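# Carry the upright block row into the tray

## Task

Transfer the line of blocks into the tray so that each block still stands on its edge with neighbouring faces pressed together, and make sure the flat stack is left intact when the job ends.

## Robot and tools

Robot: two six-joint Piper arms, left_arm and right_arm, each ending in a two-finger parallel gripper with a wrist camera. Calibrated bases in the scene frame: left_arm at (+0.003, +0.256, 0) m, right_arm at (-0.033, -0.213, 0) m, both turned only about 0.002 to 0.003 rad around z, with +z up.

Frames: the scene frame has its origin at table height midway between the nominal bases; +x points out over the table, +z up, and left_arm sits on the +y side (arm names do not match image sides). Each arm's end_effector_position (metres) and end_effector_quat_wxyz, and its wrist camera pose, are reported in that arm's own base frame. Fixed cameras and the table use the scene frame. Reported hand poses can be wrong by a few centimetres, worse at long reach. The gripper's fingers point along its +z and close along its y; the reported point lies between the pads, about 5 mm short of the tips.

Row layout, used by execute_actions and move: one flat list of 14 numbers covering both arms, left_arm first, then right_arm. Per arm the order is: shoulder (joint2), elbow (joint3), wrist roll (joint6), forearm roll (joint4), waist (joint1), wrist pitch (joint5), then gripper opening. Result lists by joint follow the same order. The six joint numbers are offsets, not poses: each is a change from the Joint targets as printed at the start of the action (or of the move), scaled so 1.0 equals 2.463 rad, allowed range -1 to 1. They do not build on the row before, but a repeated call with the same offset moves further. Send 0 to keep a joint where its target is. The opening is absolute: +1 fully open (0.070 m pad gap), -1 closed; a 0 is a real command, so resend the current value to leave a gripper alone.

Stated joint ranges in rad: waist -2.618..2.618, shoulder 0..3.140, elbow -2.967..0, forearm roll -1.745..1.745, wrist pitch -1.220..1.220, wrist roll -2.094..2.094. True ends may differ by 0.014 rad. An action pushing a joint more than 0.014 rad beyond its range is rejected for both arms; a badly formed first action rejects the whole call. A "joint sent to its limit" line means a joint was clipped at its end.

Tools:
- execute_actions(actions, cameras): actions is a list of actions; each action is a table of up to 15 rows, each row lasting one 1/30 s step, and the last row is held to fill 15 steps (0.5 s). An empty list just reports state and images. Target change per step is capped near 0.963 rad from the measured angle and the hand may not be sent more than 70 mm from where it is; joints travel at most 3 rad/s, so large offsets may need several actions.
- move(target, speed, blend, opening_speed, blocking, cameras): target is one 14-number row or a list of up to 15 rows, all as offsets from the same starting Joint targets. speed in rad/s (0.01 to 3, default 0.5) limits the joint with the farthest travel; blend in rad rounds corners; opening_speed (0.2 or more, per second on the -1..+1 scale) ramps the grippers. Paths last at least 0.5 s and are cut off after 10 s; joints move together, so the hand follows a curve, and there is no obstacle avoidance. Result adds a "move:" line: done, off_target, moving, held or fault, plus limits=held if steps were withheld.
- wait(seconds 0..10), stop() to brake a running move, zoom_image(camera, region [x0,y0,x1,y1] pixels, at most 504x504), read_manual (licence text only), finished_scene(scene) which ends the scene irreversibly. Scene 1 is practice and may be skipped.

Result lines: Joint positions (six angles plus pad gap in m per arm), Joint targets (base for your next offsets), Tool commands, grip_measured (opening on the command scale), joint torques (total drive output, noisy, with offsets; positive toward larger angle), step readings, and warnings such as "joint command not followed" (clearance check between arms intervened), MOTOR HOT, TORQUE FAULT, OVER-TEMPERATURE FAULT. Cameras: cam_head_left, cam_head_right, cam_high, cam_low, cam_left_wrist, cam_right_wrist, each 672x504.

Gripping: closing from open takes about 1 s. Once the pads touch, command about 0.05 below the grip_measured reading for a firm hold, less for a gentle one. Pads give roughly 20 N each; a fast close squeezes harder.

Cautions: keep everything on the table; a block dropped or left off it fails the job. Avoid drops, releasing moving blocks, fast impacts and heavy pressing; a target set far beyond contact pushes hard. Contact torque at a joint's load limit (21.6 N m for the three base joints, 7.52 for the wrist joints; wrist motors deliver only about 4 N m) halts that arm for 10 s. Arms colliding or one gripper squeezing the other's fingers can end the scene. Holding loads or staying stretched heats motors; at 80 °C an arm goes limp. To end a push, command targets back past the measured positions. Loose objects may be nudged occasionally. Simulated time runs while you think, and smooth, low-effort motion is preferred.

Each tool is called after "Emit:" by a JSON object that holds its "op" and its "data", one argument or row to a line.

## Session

Emit:
{"op": "execute_actions", "data": {
  "actions": []
}}

Scene clock: 0.00 s.
left_arm: end_effector_position=(+0.6553, +0.2153, +0.2133) grip_measured=+1.00 end_effector_quat_wxyz=(+0.695, -0.210, +0.656, +0.206) | right_arm: end_effector_position=(+0.0955, -0.2493, +0.1026) grip_measured=+1.00 end_effector_quat_wxyz=(+0.119, +0.888, +0.440, -0.063)
Joint names: [shoulder, elbow, wrist roll, forearm roll, waist, wrist pitch]
Joint positions: left_arm=[2.438 -1.964 0.696 -0.787 0.19 -0.594 0.07] | right_arm=[1.361 -0.817 1.213 -0.166 -1.099 0.883 0.07]
Joint torques (N m): no reading
Joint targets: left_arm=[2.438 -1.964 0.696 -0.787 0.190 -0.594] | right_arm=[1.361 -0.817 1.213 -0.166 -1.099 0.883]
Tool commands: left_gripper/opening=+1.0 right_gripper/opening=+1.0

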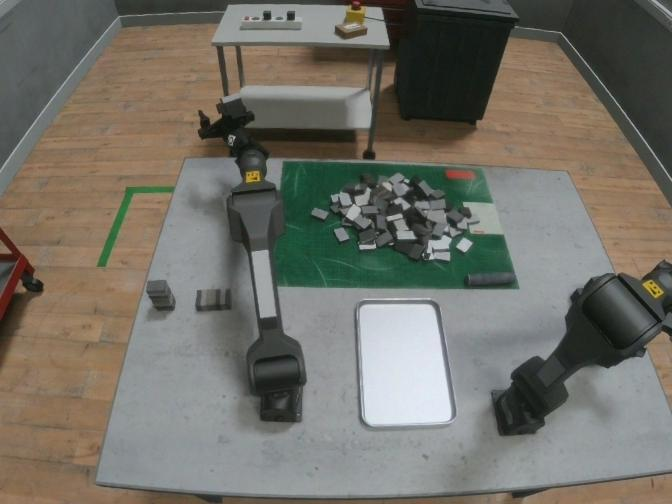

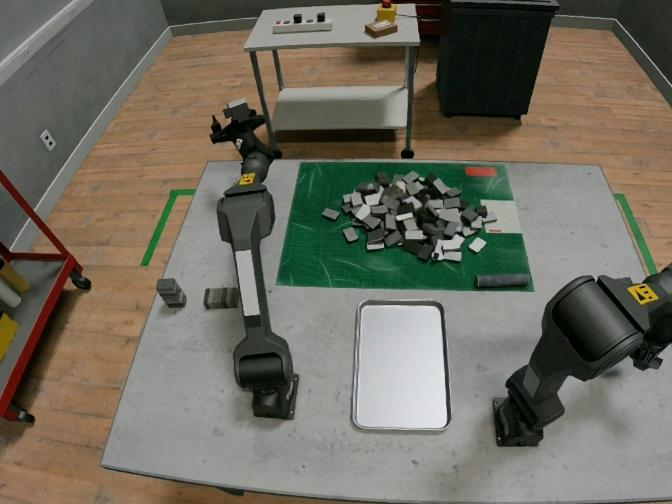

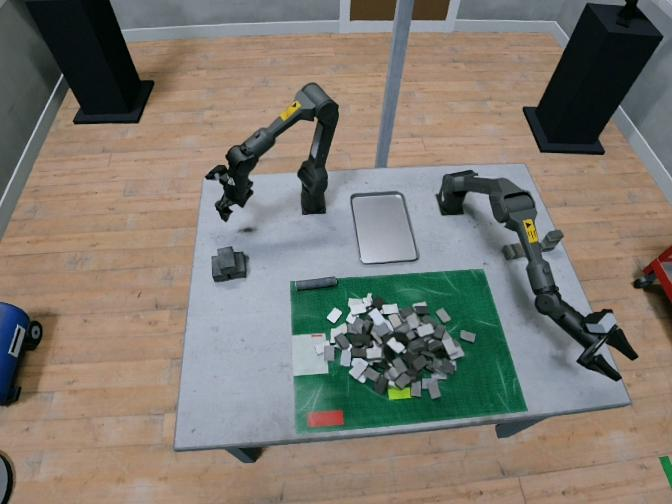

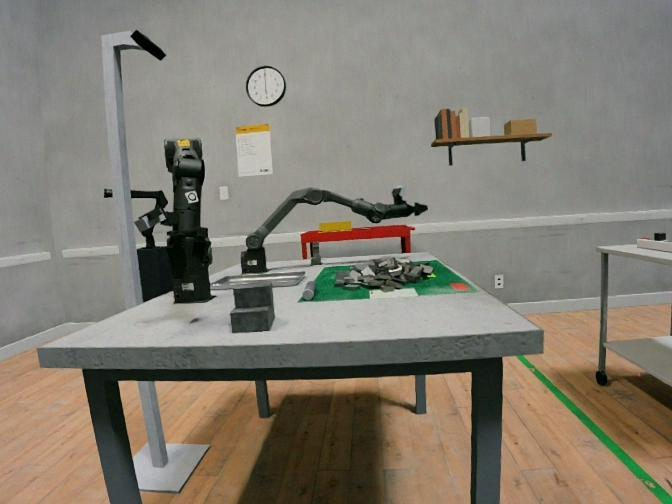

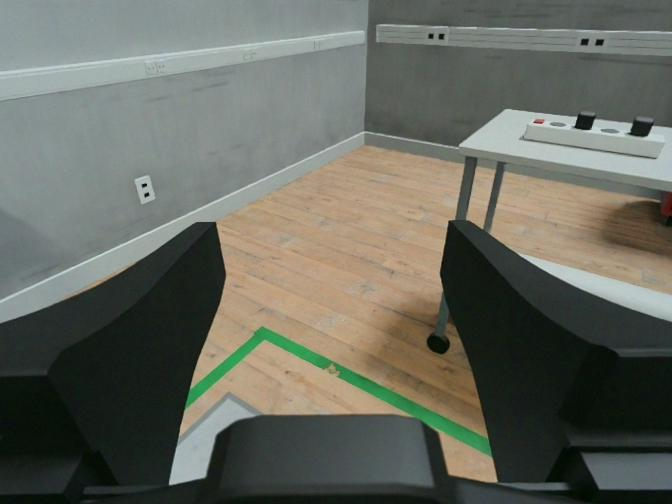

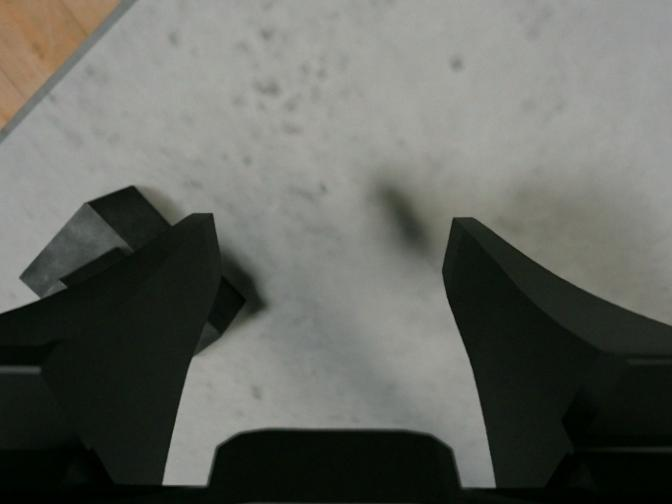

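Emit:
{"op": "zoom_image", "data": {
  "camera": "cam_head_left",
  "region": [130, 260, 250, 330]
}}

Emit:
{"op": "zoom_image", "data": {
  "camera": "cam_high",
  "region": [490, 215, 580, 275]
}}

Scaled by 4.200.

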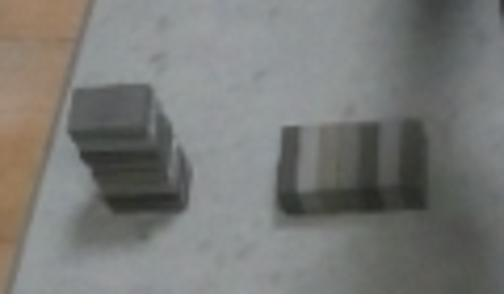

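Scaled by 5.600.

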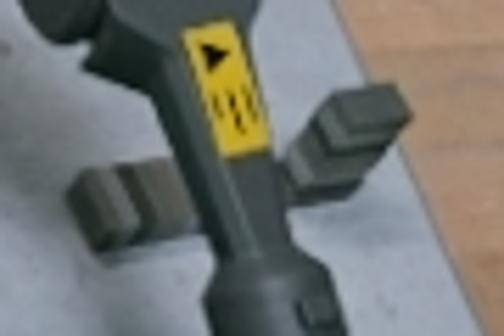

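Emit:
{"op": "move", "data": {
  "target": [-0.5130,0.3078,-0.2826,0.3195,0.1868,0.6791,1,0,0,0,0,0,0,1],
  "speed": 0.9
}}

Emit:
{"op": "zoom_image", "data": {
  "camera": "cam_high",
  "region": [480, 200, 580, 280]
}}

Scene clock: 8.83 s.
left_arm: end_effector_position=(+0.2387, +0.1815, +0.2679) grip_measured=+1.00 end_effector_quat_wxyz=(+0.284, -0.305, +0.904, +0.096) | right_arm: end_effector_position=(+0.0955, -0.2493, +0.1026) grip_measured=+1.00 end_effector_quat_wxyz=(+0.119, +0.888, +0.440, -0.063)
Joint names: [shoulder, elbow, wrist roll, forearm roll, waist, wrist pitch]
Joint positions: left_arm=[1.174 -1.205 -0.001 0 0.65 1.079 0.07] | right_arm=[1.361 -0.817 1.213 -0.166 -1.099 0.883 0.07]
Joint torques (N m): left_arm=[-1.83 -2.93 0.12 -0.17 -0.67 -0.75] | right_arm=[-3.43 -5.14 -0.05 -0.25 -0.26 -0.18]
Joint targets: left_arm=[1.175 -1.206 -0.001 -0.001 0.650 1.079] | right_arm=[1.361 -0.817 1.213 -0.166 -1.099 0.883]
move: done

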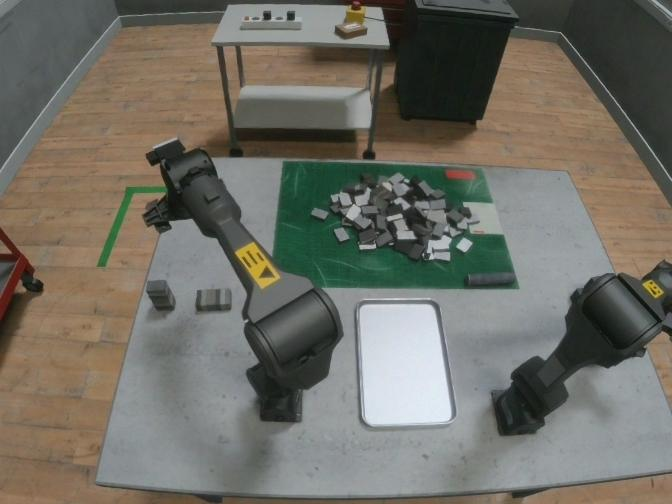

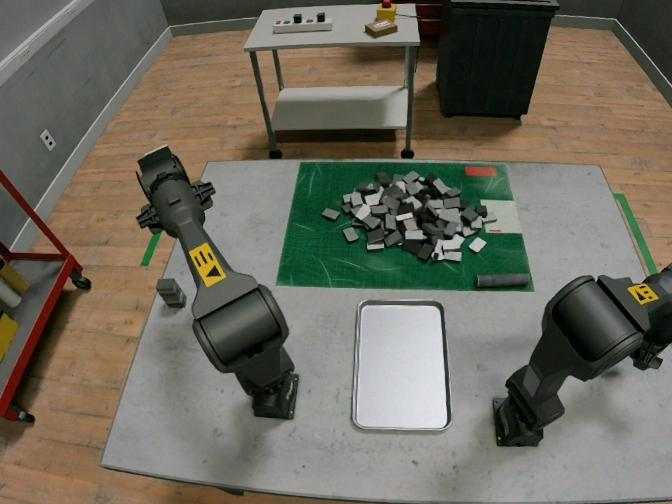

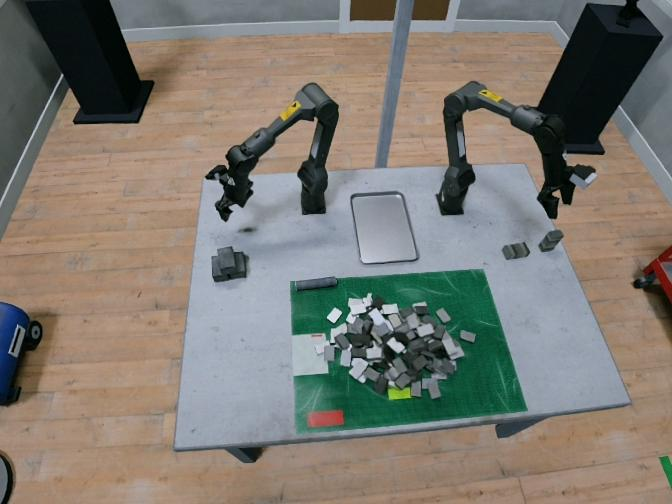

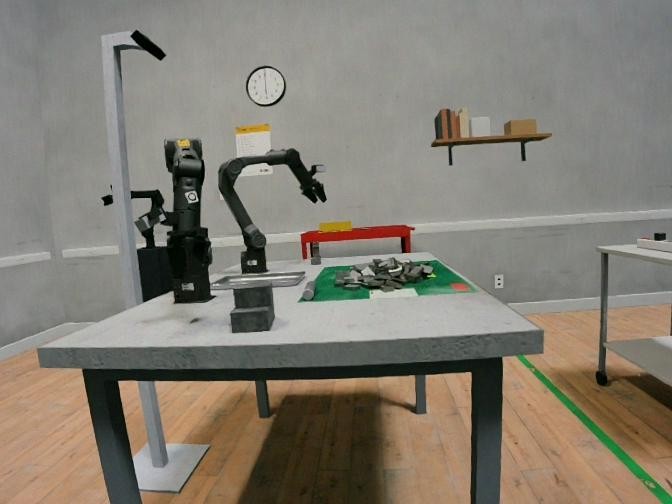

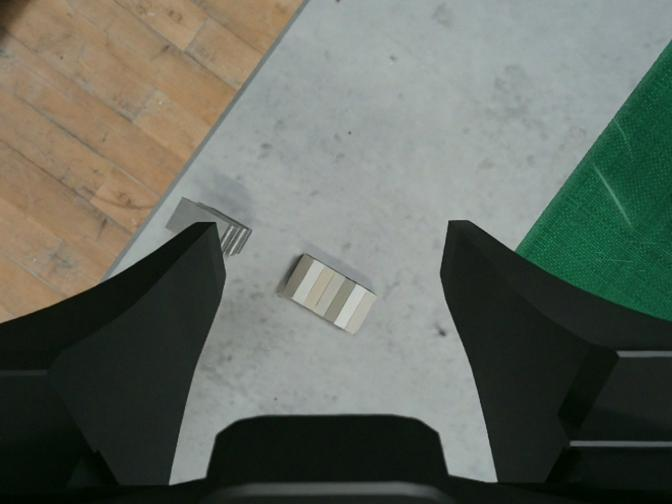

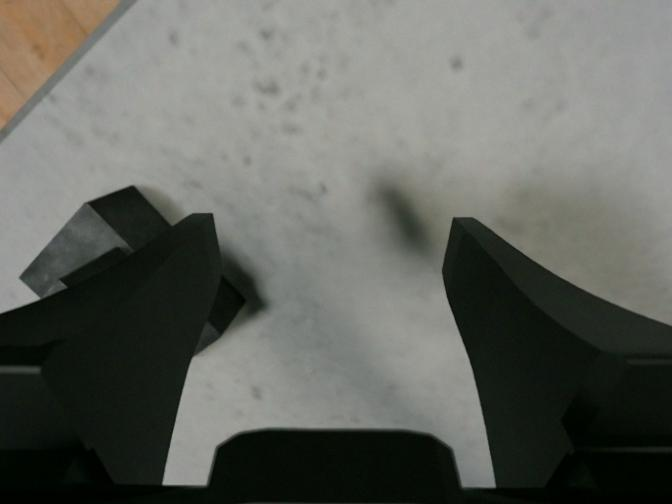

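Scaled by 5.040.

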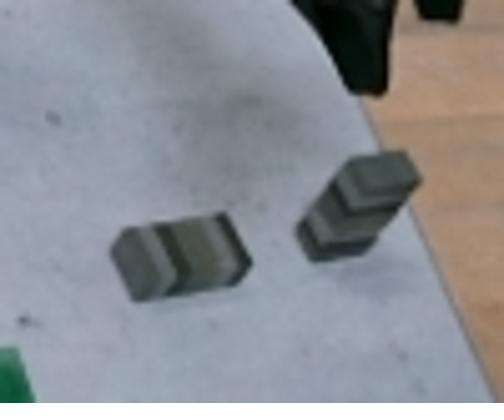

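Emit:
{"op": "zoom_image", "data": {
  "camera": "cam_left_wrist",
  "region": [260, 230, 400, 350]
}}

Scaled by 3.600.

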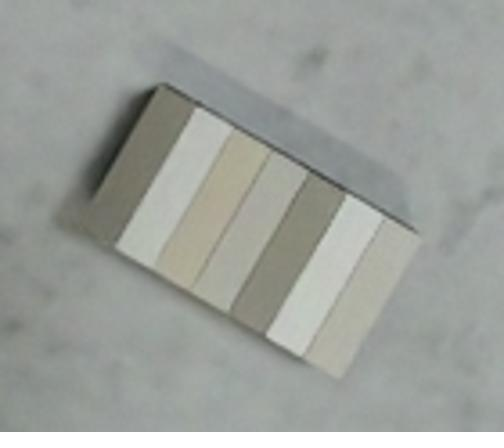

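Emit:
{"op": "move", "data": {
  "target": [0.1307,0.0939,-0.4462,0.0004,-0.0252,0.0231,1,0,0,0,0,0,0,1],
  "speed": 0.6,
  "cameras": ["cam_left_wrist","cam_head_left","cam_high"]
}}

Emit:
{"op": "zoom_image", "data": {
  "camera": "cam_left_wrist",
  "region": [200, 20, 500, 320]
}}

Scene clock: 14.87 s.
left_arm: end_effector_position=(+0.2113, +0.1409, +0.0997) grip_measured=+1.00 end_effector_quat_wxyz=(+0.001, +0.747, -0.665, +0.000) | right_arm: end_effector_position=(+0.0955, -0.2493, +0.1026) grip_measured=+1.00 end_effector_quat_wxyz=(+0.119, +0.888, +0.440, -0.063)
Joint names: [shoulder, elbow, wrist roll, forearm roll, waist, wrist pitch]
Joint positions: left_arm=[1.497 -0.974 -1.1 0 0.588 1.136 0.07] | right_arm=[1.361 -0.817 1.213 -0.166 -1.099 0.883 0.07]
Joint torques (N m): left_arm=[-4.25 -2.4 0.12 0.02 -0.56 0.12] | right_arm=[-3.54 -4.97 -0.06 -0.28 -0.42 -0.17]
Joint targets: left_arm=[1.497 -0.974 -1.100 0.000 0.588 1.136] | right_arm=[1.361 -0.817 1.213 -0.166 -1.099 0.883]
move: done
Images, in order (width x height): cam_head_left 672x504, cam_high 672x504, cam_left_wrist 672x504.

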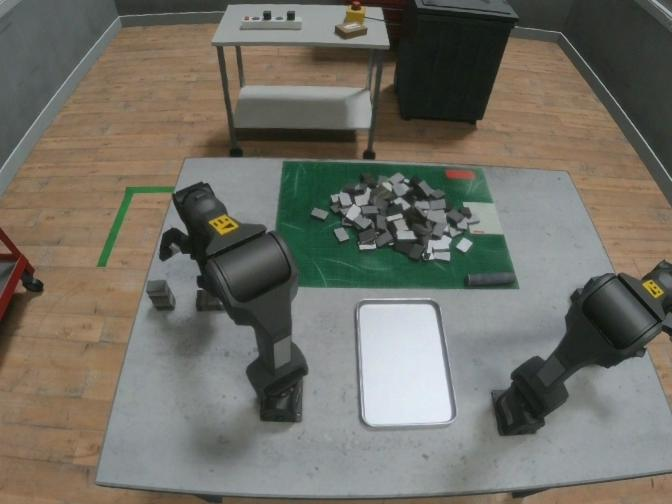

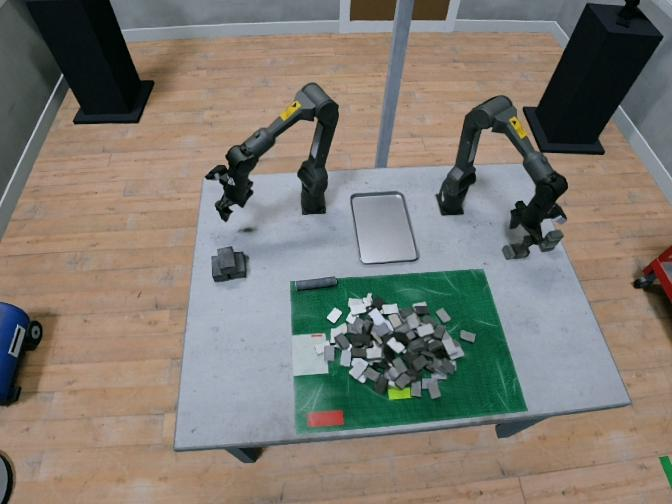

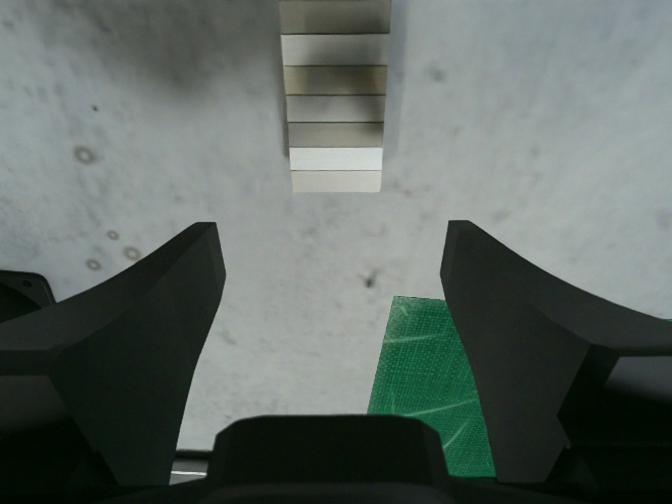

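Scaled by 1.680.

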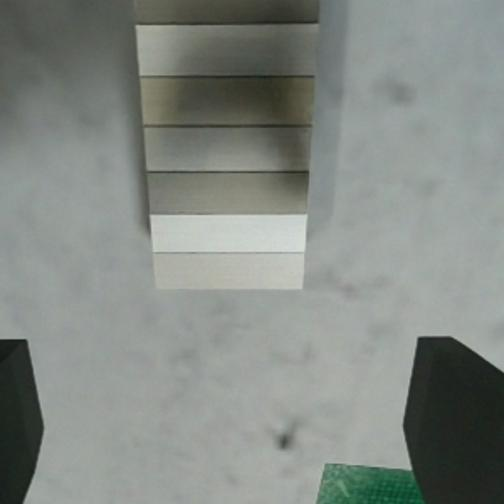

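Emit:
{"op": "move", "data": {
  "target": [
    [0.0331,0.0521,0,0,0,-0.0856,1,0,0,0,0,0,0,1],
    [0.0638,0.0795,0,0,0,-0.1437,1,0,0,0,0,0,0,1]
  ],
  "speed": [0.25,0.15],
  "blend": 0.02,
  "cameras": ["cam_left_wrist","cam_high"]
}}

Emit:
{"op": "zoom_image", "data": {
  "camera": "cam_high",
  "region": [470, 190, 600, 290]
}}

Scene clock: 18.13 s.
left_arm: end_effector_position=(+0.2117, +0.1411, +0.0168) grip_measured=+1.00 end_effector_quat_wxyz=(+0.000, +0.747, -0.665, +0.000) | right_arm: end_effector_position=(+0.0955, -0.2493, +0.1026) grip_measured=+1.00 end_effector_quat_wxyz=(+0.119, +0.888, +0.440, -0.063)
Joint names: [shoulder, elbow, wrist roll, forearm roll, waist, wrist pitch]
Joint positions: left_arm=[1.655 -0.778 -1.1 0 0.588 0.781 0.07] | right_arm=[1.361 -0.817 1.213 -0.166 -1.099 0.883 0.07]
Joint torques (N m): left_arm=[-4.33 -1.85 -0.04 -0.05 0.03 0.22] | right_arm=[-3.23 -4.9 -0.01 -0.29 -0.31 -0.17]
Joint targets: left_arm=[1.654 -0.778 -1.100 0.000 0.588 0.782] | right_arm=[1.361 -0.817 1.213 -0.166 -1.099 0.883]
move: done
Images, in order (width x height): cam_high 672x504, cam_left_wrist 672x504.

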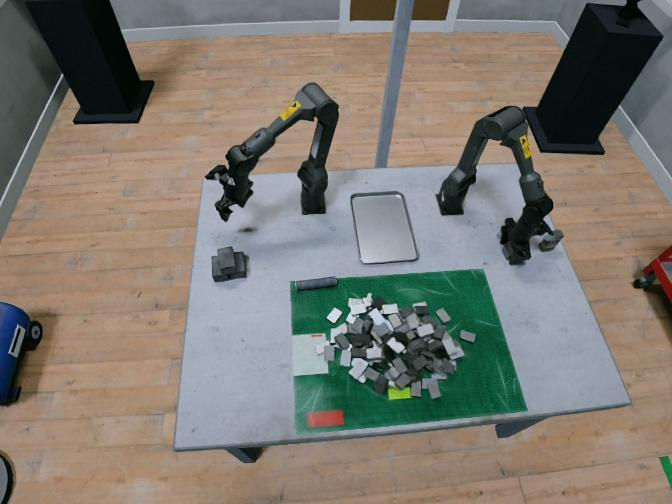

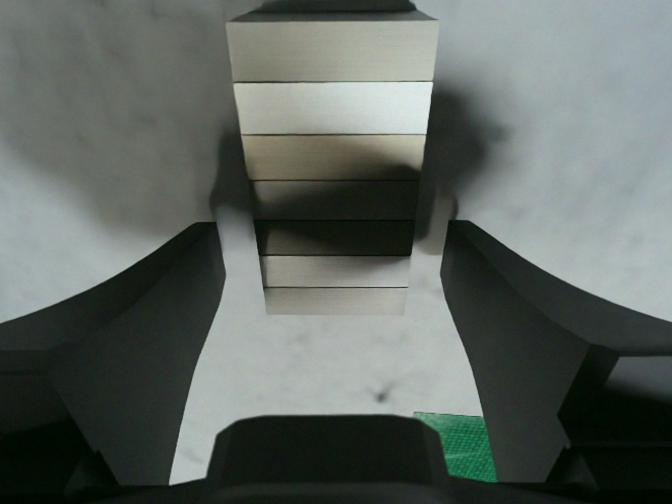

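Scaled by 3.877.

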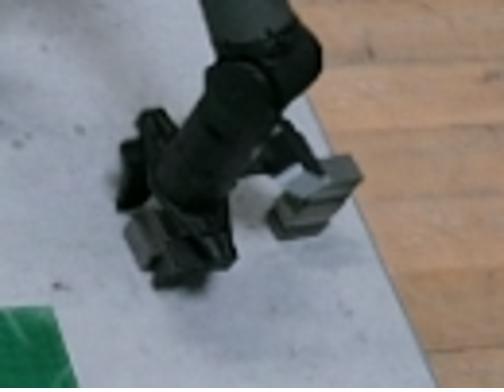

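Emit:
{"op": "move", "data": {
  "target": [0,0,0,0,0,0,0,0,0,0,0,0,0,1],
  "opening_speed": 0.5,
  "cameras": ["cam_left_wrist"]
}}

Scene clock: 21.33 s.
left_arm: end_effector_position=(+0.2118, +0.1412, +0.0170) grip_measured=+0.16 end_effector_quat_wxyz=(+0.000, +0.747, -0.665, +0.000) | right_arm: end_effector_position=(+0.0955, -0.2493, +0.1026) grip_measured=+1.00 end_effector_quat_wxyz=(+0.119, +0.888, +0.440, -0.063)
Joint names: [shoulder, elbow, wrist roll, forearm roll, waist, wrist pitch]
Joint positions: left_arm=[1.655 -0.779 -1.1 0 0.588 0.781 0.041] | right_arm=[1.361 -0.817 1.213 -0.166 -1.099 0.883 0.07]
Joint torques (N m): left_arm=[-4.44 -1.91 -0.11 -0.02 -0.08 0.21] | right_arm=[-3.2 -5.03 -0.03 -0.27 -0.41 -0.18]
Joint targets: left_arm=[1.654 -0.778 -1.099 0.000 0.588 0.782] | right_arm=[1.361 -0.817 1.213 -0.166 -1.099 0.883]
move: done
Images, in order (width x height): cam_left_wrist 672x504.

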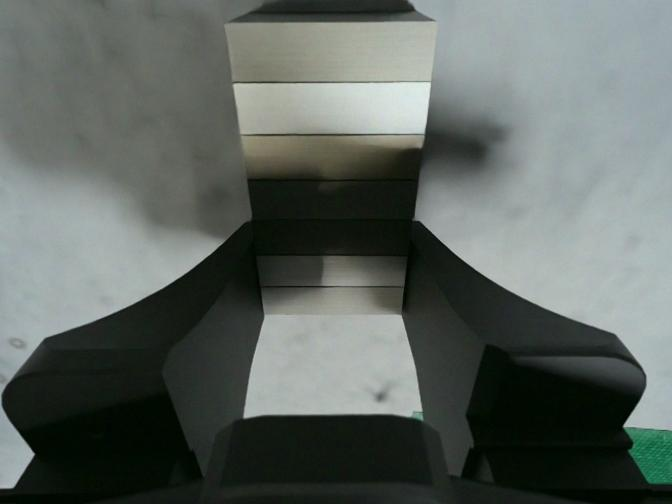

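Emit:
{"op": "move", "data": {
  "target": [
    [-0.0043,0.0056,-0.0115,0,-0.0115,-0.0013,0,0,0,0,0,0,0,1],
    [-0.0105,0.0011,-0.0115,0,-0.0115,0.0094,0,0,0,0,0,0,0,1]
  ],
  "speed": 0.05,
  "cameras": ["cam_left_wrist","cam_high"]
}}

Emit:
{"op": "zoom_image", "data": {
  "camera": "cam_high",
  "region": [490, 210, 580, 280]
}}

Scene clock: 24.53 s.
left_arm: end_effector_position=(+0.2123, +0.1329, +0.0229) grip_measured=+0.16 end_effector_quat_wxyz=(+0.000, +0.747, -0.665, +0.000) | right_arm: end_effector_position=(+0.0955, -0.2493, +0.1026) grip_measured=+1.00 end_effector_quat_wxyz=(+0.119, +0.888, +0.440, -0.063)
Joint names: [shoulder, elbow, wrist roll, forearm roll, waist, wrist pitch]
Joint positions: left_arm=[1.628 -0.775 -1.128 0 0.559 0.805 0.041] | right_arm=[1.361 -0.817 1.213 -0.166 -1.099 0.883 0.07]
Joint torques (N m): left_arm=[-4.81 -2.62 0.13 0.02 -0.02 0.06] | right_arm=[-3.2 -4.99 -0.03 -0.28 -0.44 -0.18]
Joint targets: left_arm=[1.628 -0.776 -1.128 0.000 0.559 0.805] | right_arm=[1.361 -0.817 1.213 -0.166 -1.099 0.883]
move: done
Images, in order (width x height): cam_high 672x504, cam_left_wrist 672x504.

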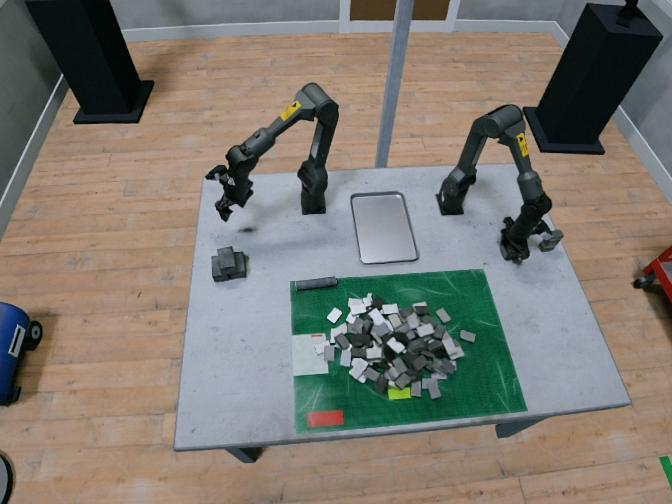

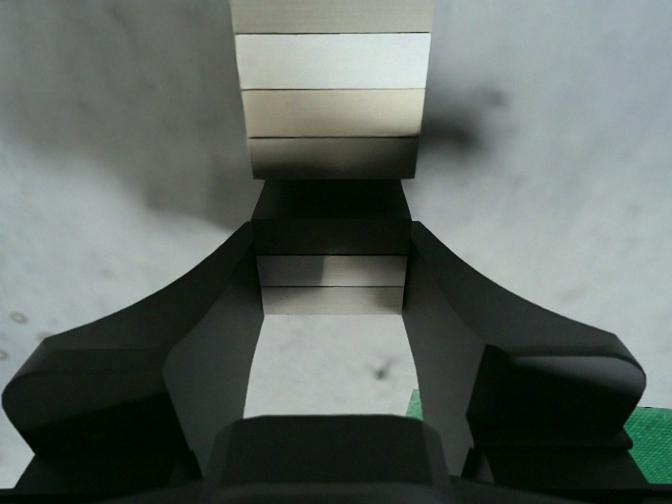

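Scaled by 5.600.

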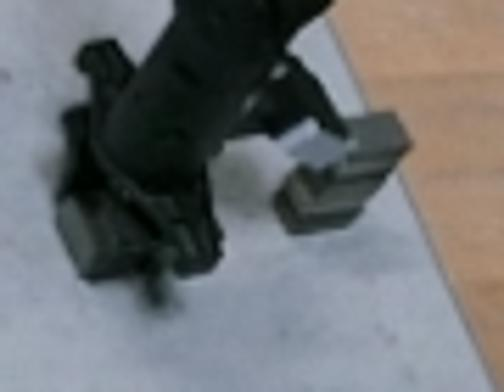

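Emit:
{"op": "move", "data": {
  "target": [
    [-0.0629,-0.0875,0,0,0,0.1508,0,0,0,0,0,0,0,1],
    [-0.0291,-0.1245,-0.0778,0,-0.7627,0.1540,0,0,0,0,0,0,0,1]
  ],
  "speed": [0.2,0.6],
  "blend": 0.05
}}

Scene clock: 31.70 s.
left_arm: end_effector_position=(+0.0684, -0.2663, +0.1101) grip_measured=+0.16 end_effector_quat_wxyz=(+0.000, +0.000, +1.000, +0.000) | right_arm: end_effector_position=(+0.0955, -0.2493, +0.1026) grip_measured=+1.00 end_effector_quat_wxyz=(+0.119, +0.888, +0.440, -0.063)
Joint names: [shoulder, elbow, wrist roll, forearm roll, waist, wrist pitch]
Joint positions: left_arm=[1.556 -1.082 -1.32 0 -1.319 1.184 0.041] | right_arm=[1.361 -0.817 1.213 -0.166 -1.099 0.883 0.07]
Joint torques (N m): left_arm=[-4.36 -3.05 -0.05 0.03 0.02 0.23] | right_arm=[-3.29 -5.09 -0.02 -0.22 -0.15 -0.18]
Joint targets: left_arm=[1.556 -1.082 -1.319 0.000 -1.319 1.184] | right_arm=[1.361 -0.817 1.213 -0.166 -1.099 0.883]
move: done

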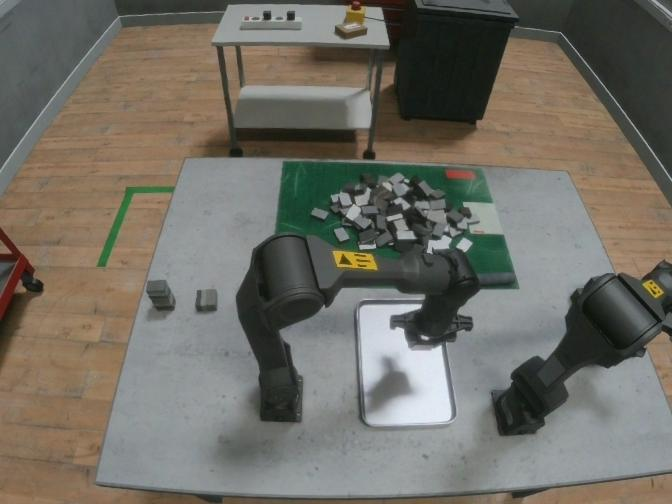

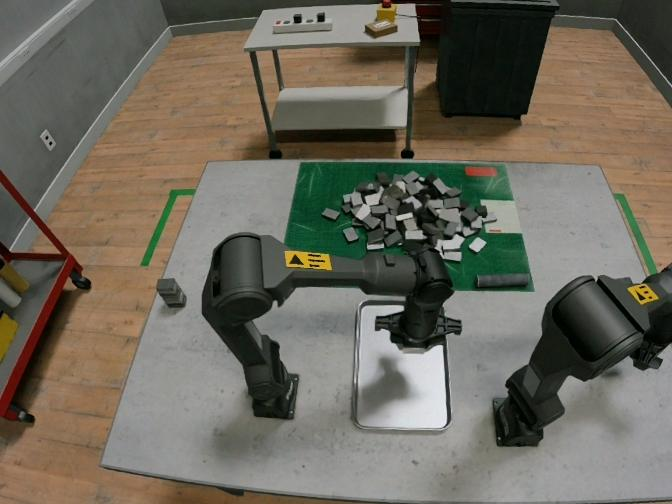

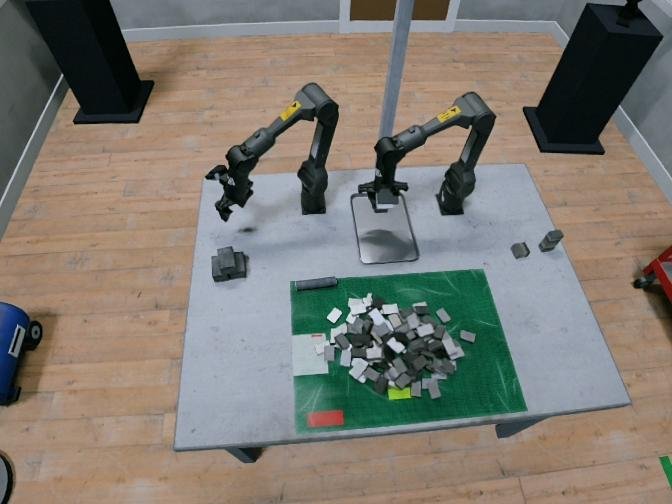

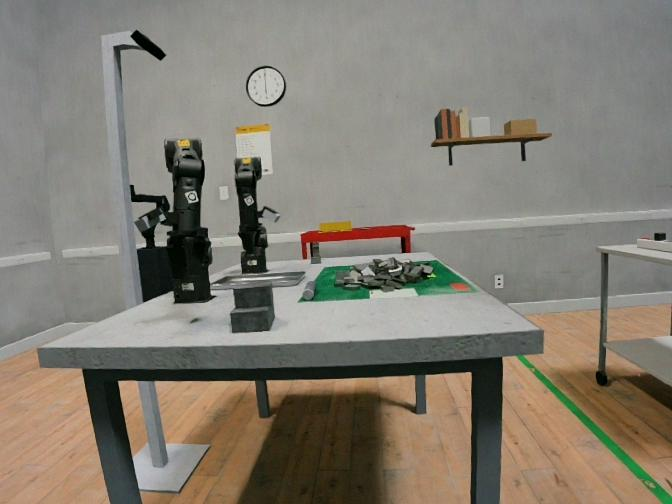

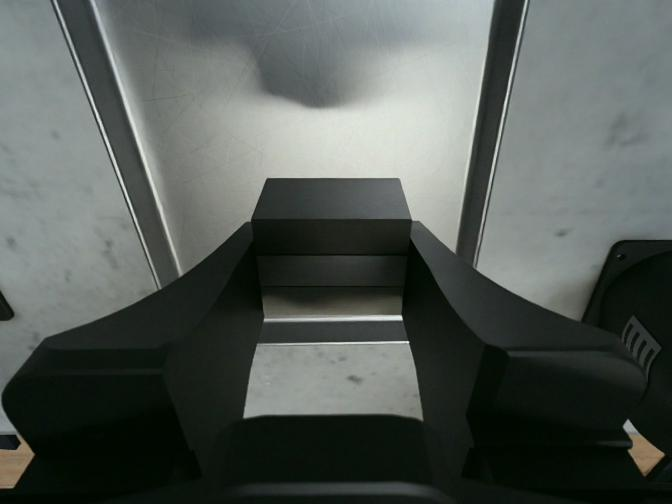

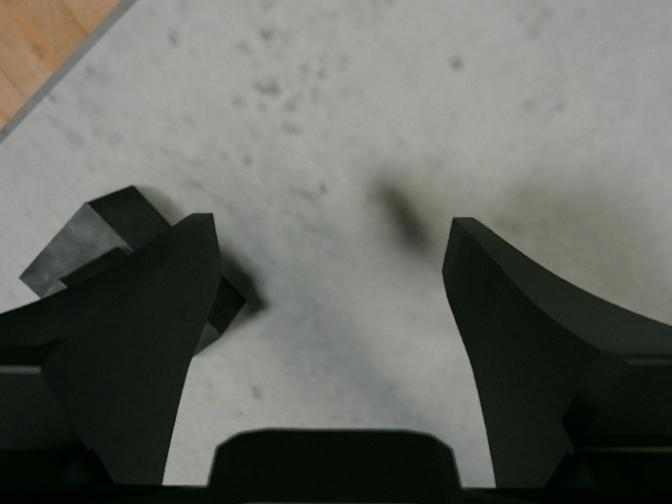

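Emit:
{"op": "move", "data": {
  "target": [0.0428,0.1110,-0.0077,0,-0.0077,-0.1538,0,0,0,0,0,0,0,1],
  "speed": 0.25,
  "cameras": ["cam_left_wrist"]
}}

Emit:
{"op": "move", "data": {
  "target": [0.0027,0.0020,0,0,0,-0.0047,0,0,0,0,0,0,0,1],
  "speed": 0.03,
  "cameras": ["cam_left_wrist"]
}}

Emit:
{"op": "zoom_image", "data": {
  "camera": "cam_left_wrist",
  "region": [220, 150, 440, 350]
}}

Scene clock: 34.53 s.
left_arm: end_effector_position=(+0.0599, -0.2525, +0.0206) grip_measured=+0.16 end_effector_quat_wxyz=(+0.000, +0.000, +1.000, +0.001) | right_arm: end_effector_position=(+0.0955, -0.2493, +0.1026) grip_measured=+1.00 end_effector_quat_wxyz=(+0.119, +0.888, +0.440, -0.063)
Joint names: [shoulder, elbow, wrist roll, forearm roll, waist, wrist pitch]
Joint positions: left_arm=[1.662 -0.808 -1.338 0 -1.338 0.805 0.041] | right_arm=[1.361 -0.817 1.213 -0.166 -1.099 0.883 0.07]
Joint torques (N m): left_arm=[-5.03 -2.48 -0.09 -0.05 -0.58 0.26] | right_arm=[-3.29 -5.13 0 -0.29 -0.22 -0.19]
Joint targets: left_arm=[1.662 -0.809 -1.338 0.000 -1.338 0.805] | right_arm=[1.361 -0.817 1.213 -0.166 -1.099 0.883]
move: done
Images, in order (width x height): cam_left_wrist 672x504.

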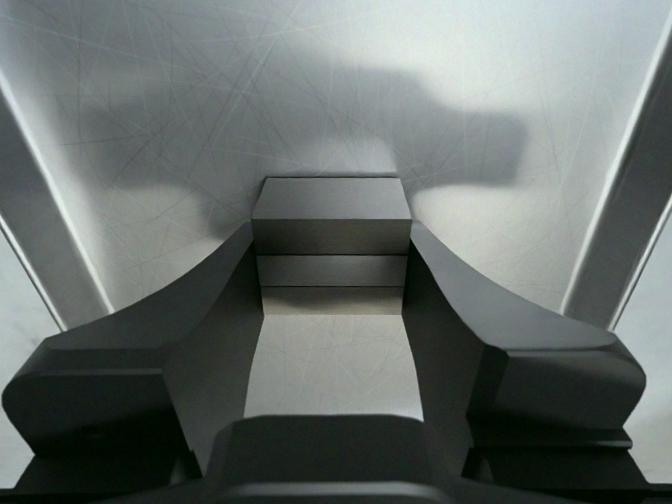

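Scene clock: 35.23 s.
left_arm: end_effector_position=(+0.0600, -0.2532, +0.0185) grip_measured=+0.16 end_effector_quat_wxyz=(+0.000, +0.000, +1.000, +0.000) | right_arm: end_effector_position=(+0.0955, -0.2493, +0.1026) grip_measured=+1.00 end_effector_quat_wxyz=(+0.119, +0.888, +0.440, -0.063)
Joint names: [shoulder, elbow, wrist roll, forearm roll, waist, wrist pitch]
Joint positions: left_arm=[1.668 -0.805 -1.338 0 -1.338 0.794 0.041] | right_arm=[1.361 -0.817 1.213 -0.166 -1.099 0.883 0.07]
Joint torques (N m): left_arm=[-4.34 -1.8 -0.02 -0.08 -0.47 -0.02] | right_arm=[-3.26 -5.03 -0.05 -0.29 -0.12 -0.15]
Joint targets: left_arm=[1.668 -0.804 -1.338 0.000 -1.338 0.794] | right_arm=[1.361 -0.817 1.213 -0.166 -1.099 0.883]
move: done
Images, in order (width x height): cam_left_wrist 672x504.

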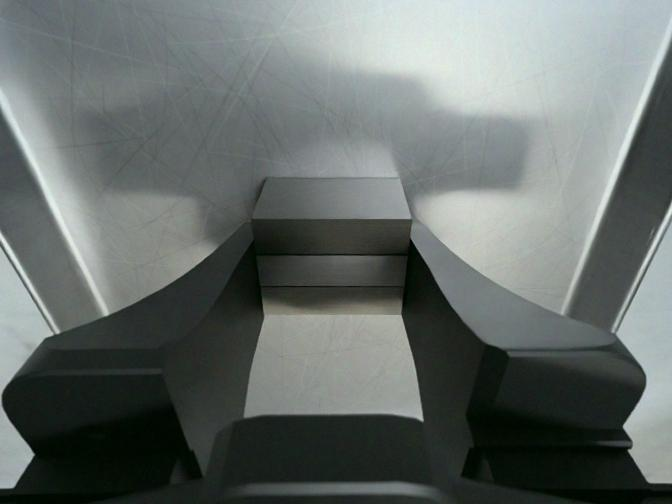

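Scaled by 2.291.

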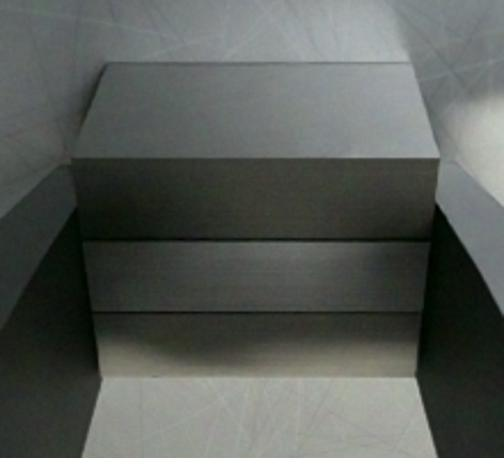

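Emit:
{"op": "move", "data": {
  "target": [0.0008,0.0006,0,0,0,-0.0014,0,0,0,0,0,0,0,1],
  "speed": 0.03,
  "cameras": ["cam_left_wrist"]
}}

Emit:
{"op": "zoom_image", "data": {
  "camera": "cam_left_wrist",
  "region": [220, 150, 440, 350]
}}

Scene clock: 36.23 s.
left_arm: end_effector_position=(+0.0599, -0.2528, +0.0179) grip_measured=+0.16 end_effector_quat_wxyz=(+0.000, +0.000, +1.000, +0.000) | right_arm: end_effector_position=(+0.0955, -0.2493, +0.1026) grip_measured=+1.00 end_effector_quat_wxyz=(+0.119, +0.888, +0.440, -0.063)
Joint names: [shoulder, elbow, wrist roll, forearm roll, waist, wrist pitch]
Joint positions: left_arm=[1.669 -0.803 -1.338 0 -1.338 0.792 0.041] | right_arm=[1.361 -0.817 1.213 -0.166 -1.099 0.883 0.07]
Joint torques (N m): left_arm=[-3.01 -1.48 0.1 -0.06 -0.29 -0.75] | right_arm=[-3.27 -5.22 -0.01 -0.28 -0.37 -0.16]
Joint targets: left_arm=[1.670 -0.803 -1.338 0.000 -1.338 0.790] | right_arm=[1.361 -0.817 1.213 -0.166 -1.099 0.883]
move: done
Images, in order (width x height): cam_left_wrist 672x504.

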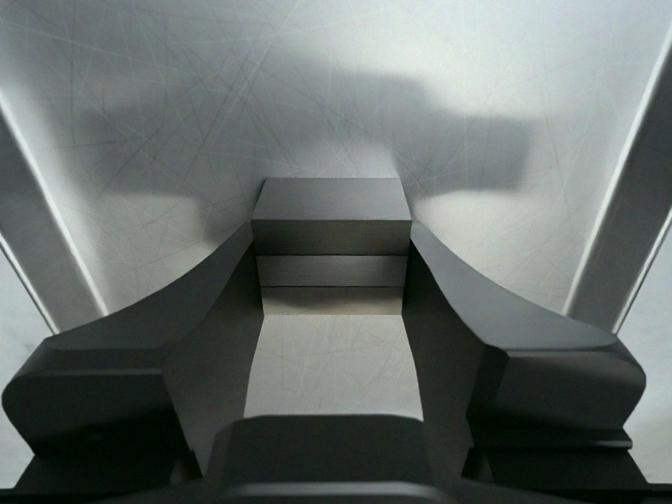

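Scaled by 2.291.

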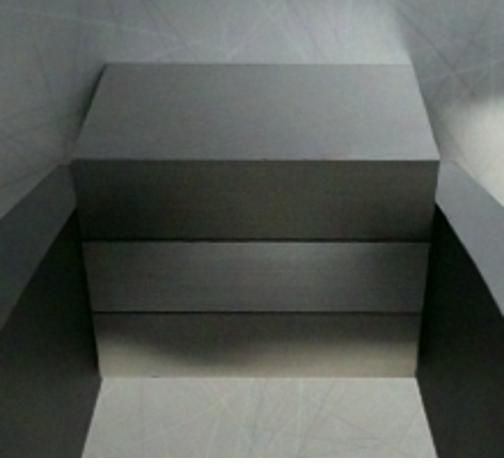

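Emit:
{"op": "move", "data": {
  "target": [
    [0,0,0,0,0,0,0.8,0,0,0,0,0,0,1],
    [-0.0297,-0.0264,0,0,0,0.0565,0.8,0,0,0,0,0,0,1],
    [-0.0671,-0.0903,0,0,0,0.1578,0.8,0,0,0,0,0,0,1],
    [-0.0462,-0.1136,0.7873,0,0.8348,0.1601,0.8,0,0,0,0,0,0,1]
  ],
  "speed": [0.2,0.2,0.3,0.7],
  "blend": [0,0.02,0.05,0],
  "opening_speed": 0.5
}}

Emit:
{"op": "zoom_image", "data": {
  "camera": "cam_left_wrist",
  "region": [200, 50, 500, 300]
}}

Emit:
{"op": "zoom_image", "data": {
  "camera": "cam_high",
  "region": [335, 180, 435, 280]
}}

Scene clock: 44.30 s.
left_arm: end_effector_position=(+0.2070, +0.1809, +0.1100) grip_measured=+0.80 end_effector_quat_wxyz=(+0.000, -0.059, +0.998, +0.000) | right_arm: end_effector_position=(+0.0955, -0.2493, +0.1026) grip_measured=+1.00 end_effector_quat_wxyz=(+0.119, +0.888, +0.440, -0.063)
Joint names: [shoulder, elbow, wrist roll, forearm roll, waist, wrist pitch]
Joint positions: left_arm=[1.556 -1.082 0.601 0 0.718 1.184 0.063] | right_arm=[1.361 -0.817 1.213 -0.166 -1.099 0.883 0.07]
Joint torques (N m): left_arm=[-3.76 -2.79 -0.12 -0.19 -0.63 0.18] | right_arm=[-3.18 -5.05 -0.02 -0.32 -0.2 -0.16]
Joint targets: left_arm=[1.557 -1.082 0.601 0.000 0.718 1.185] | right_arm=[1.361 -0.817 1.213 -0.166 -1.099 0.883]
move: done

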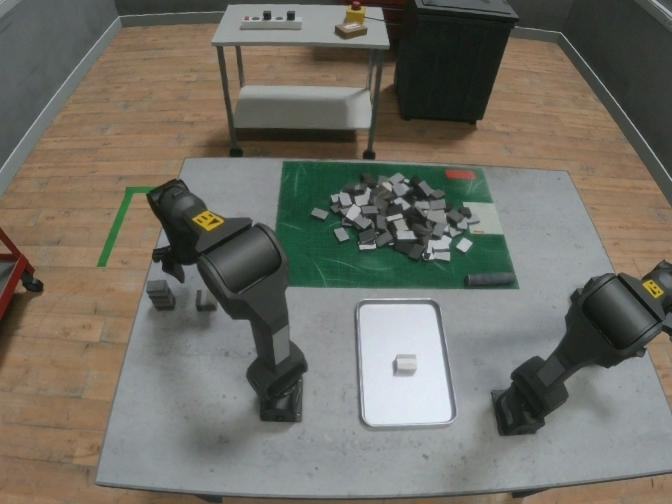

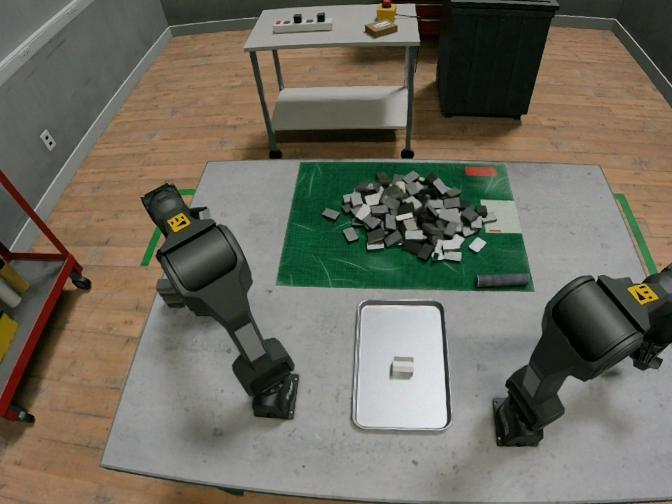

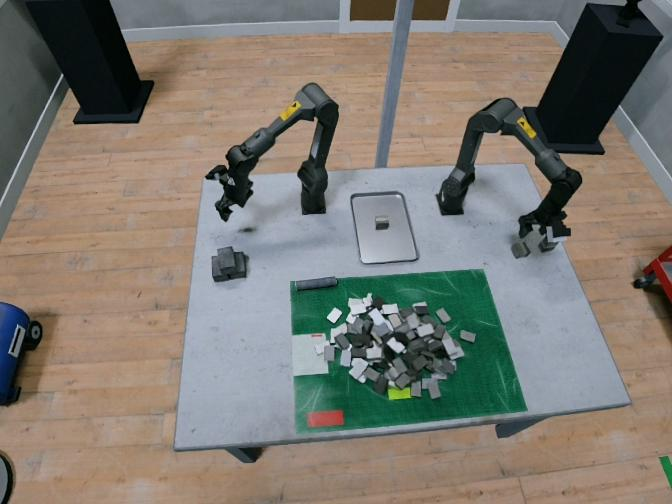

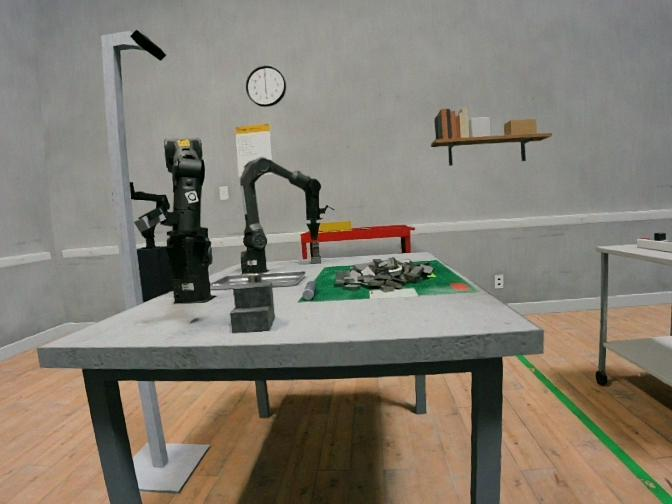

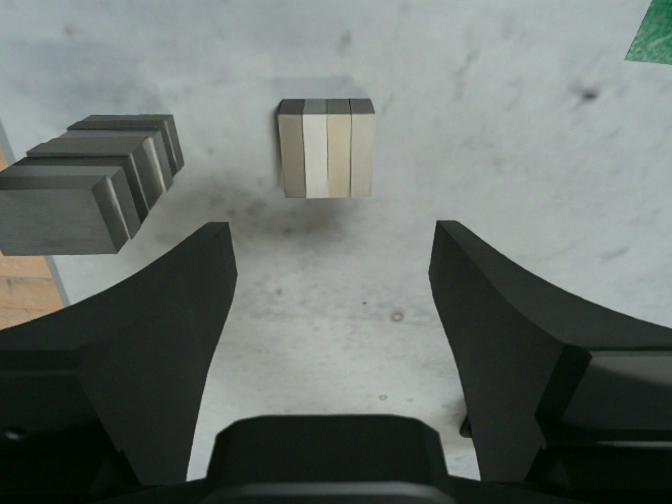

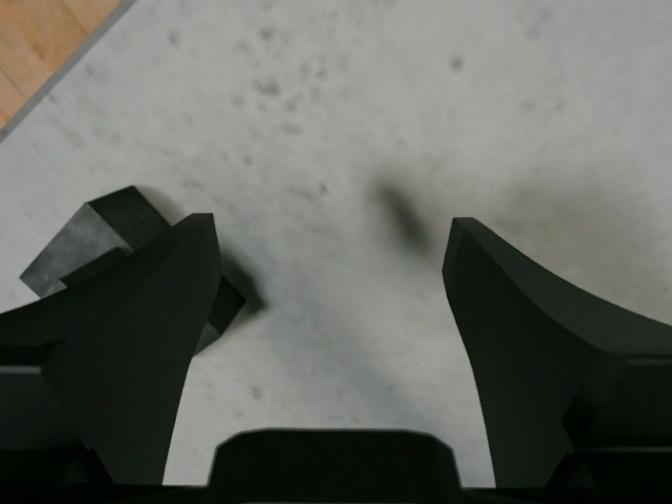

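Scaled by 1.680.

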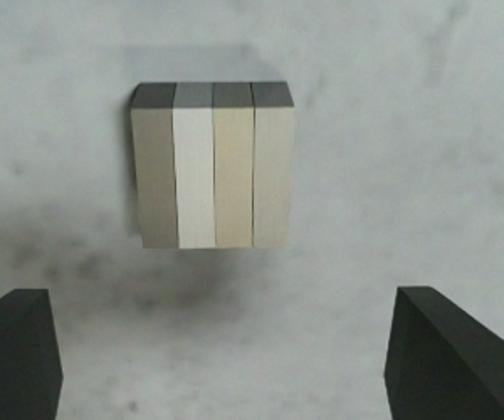

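Scaled by 5.040.

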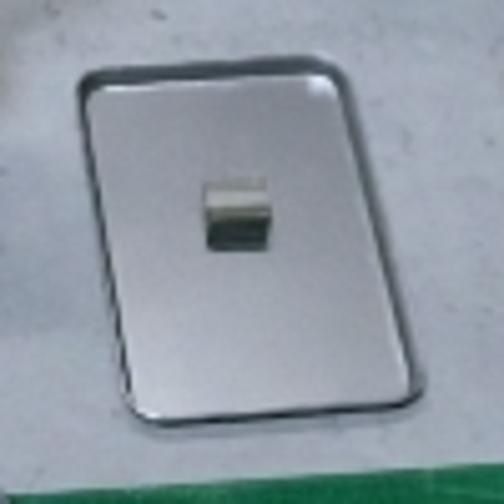

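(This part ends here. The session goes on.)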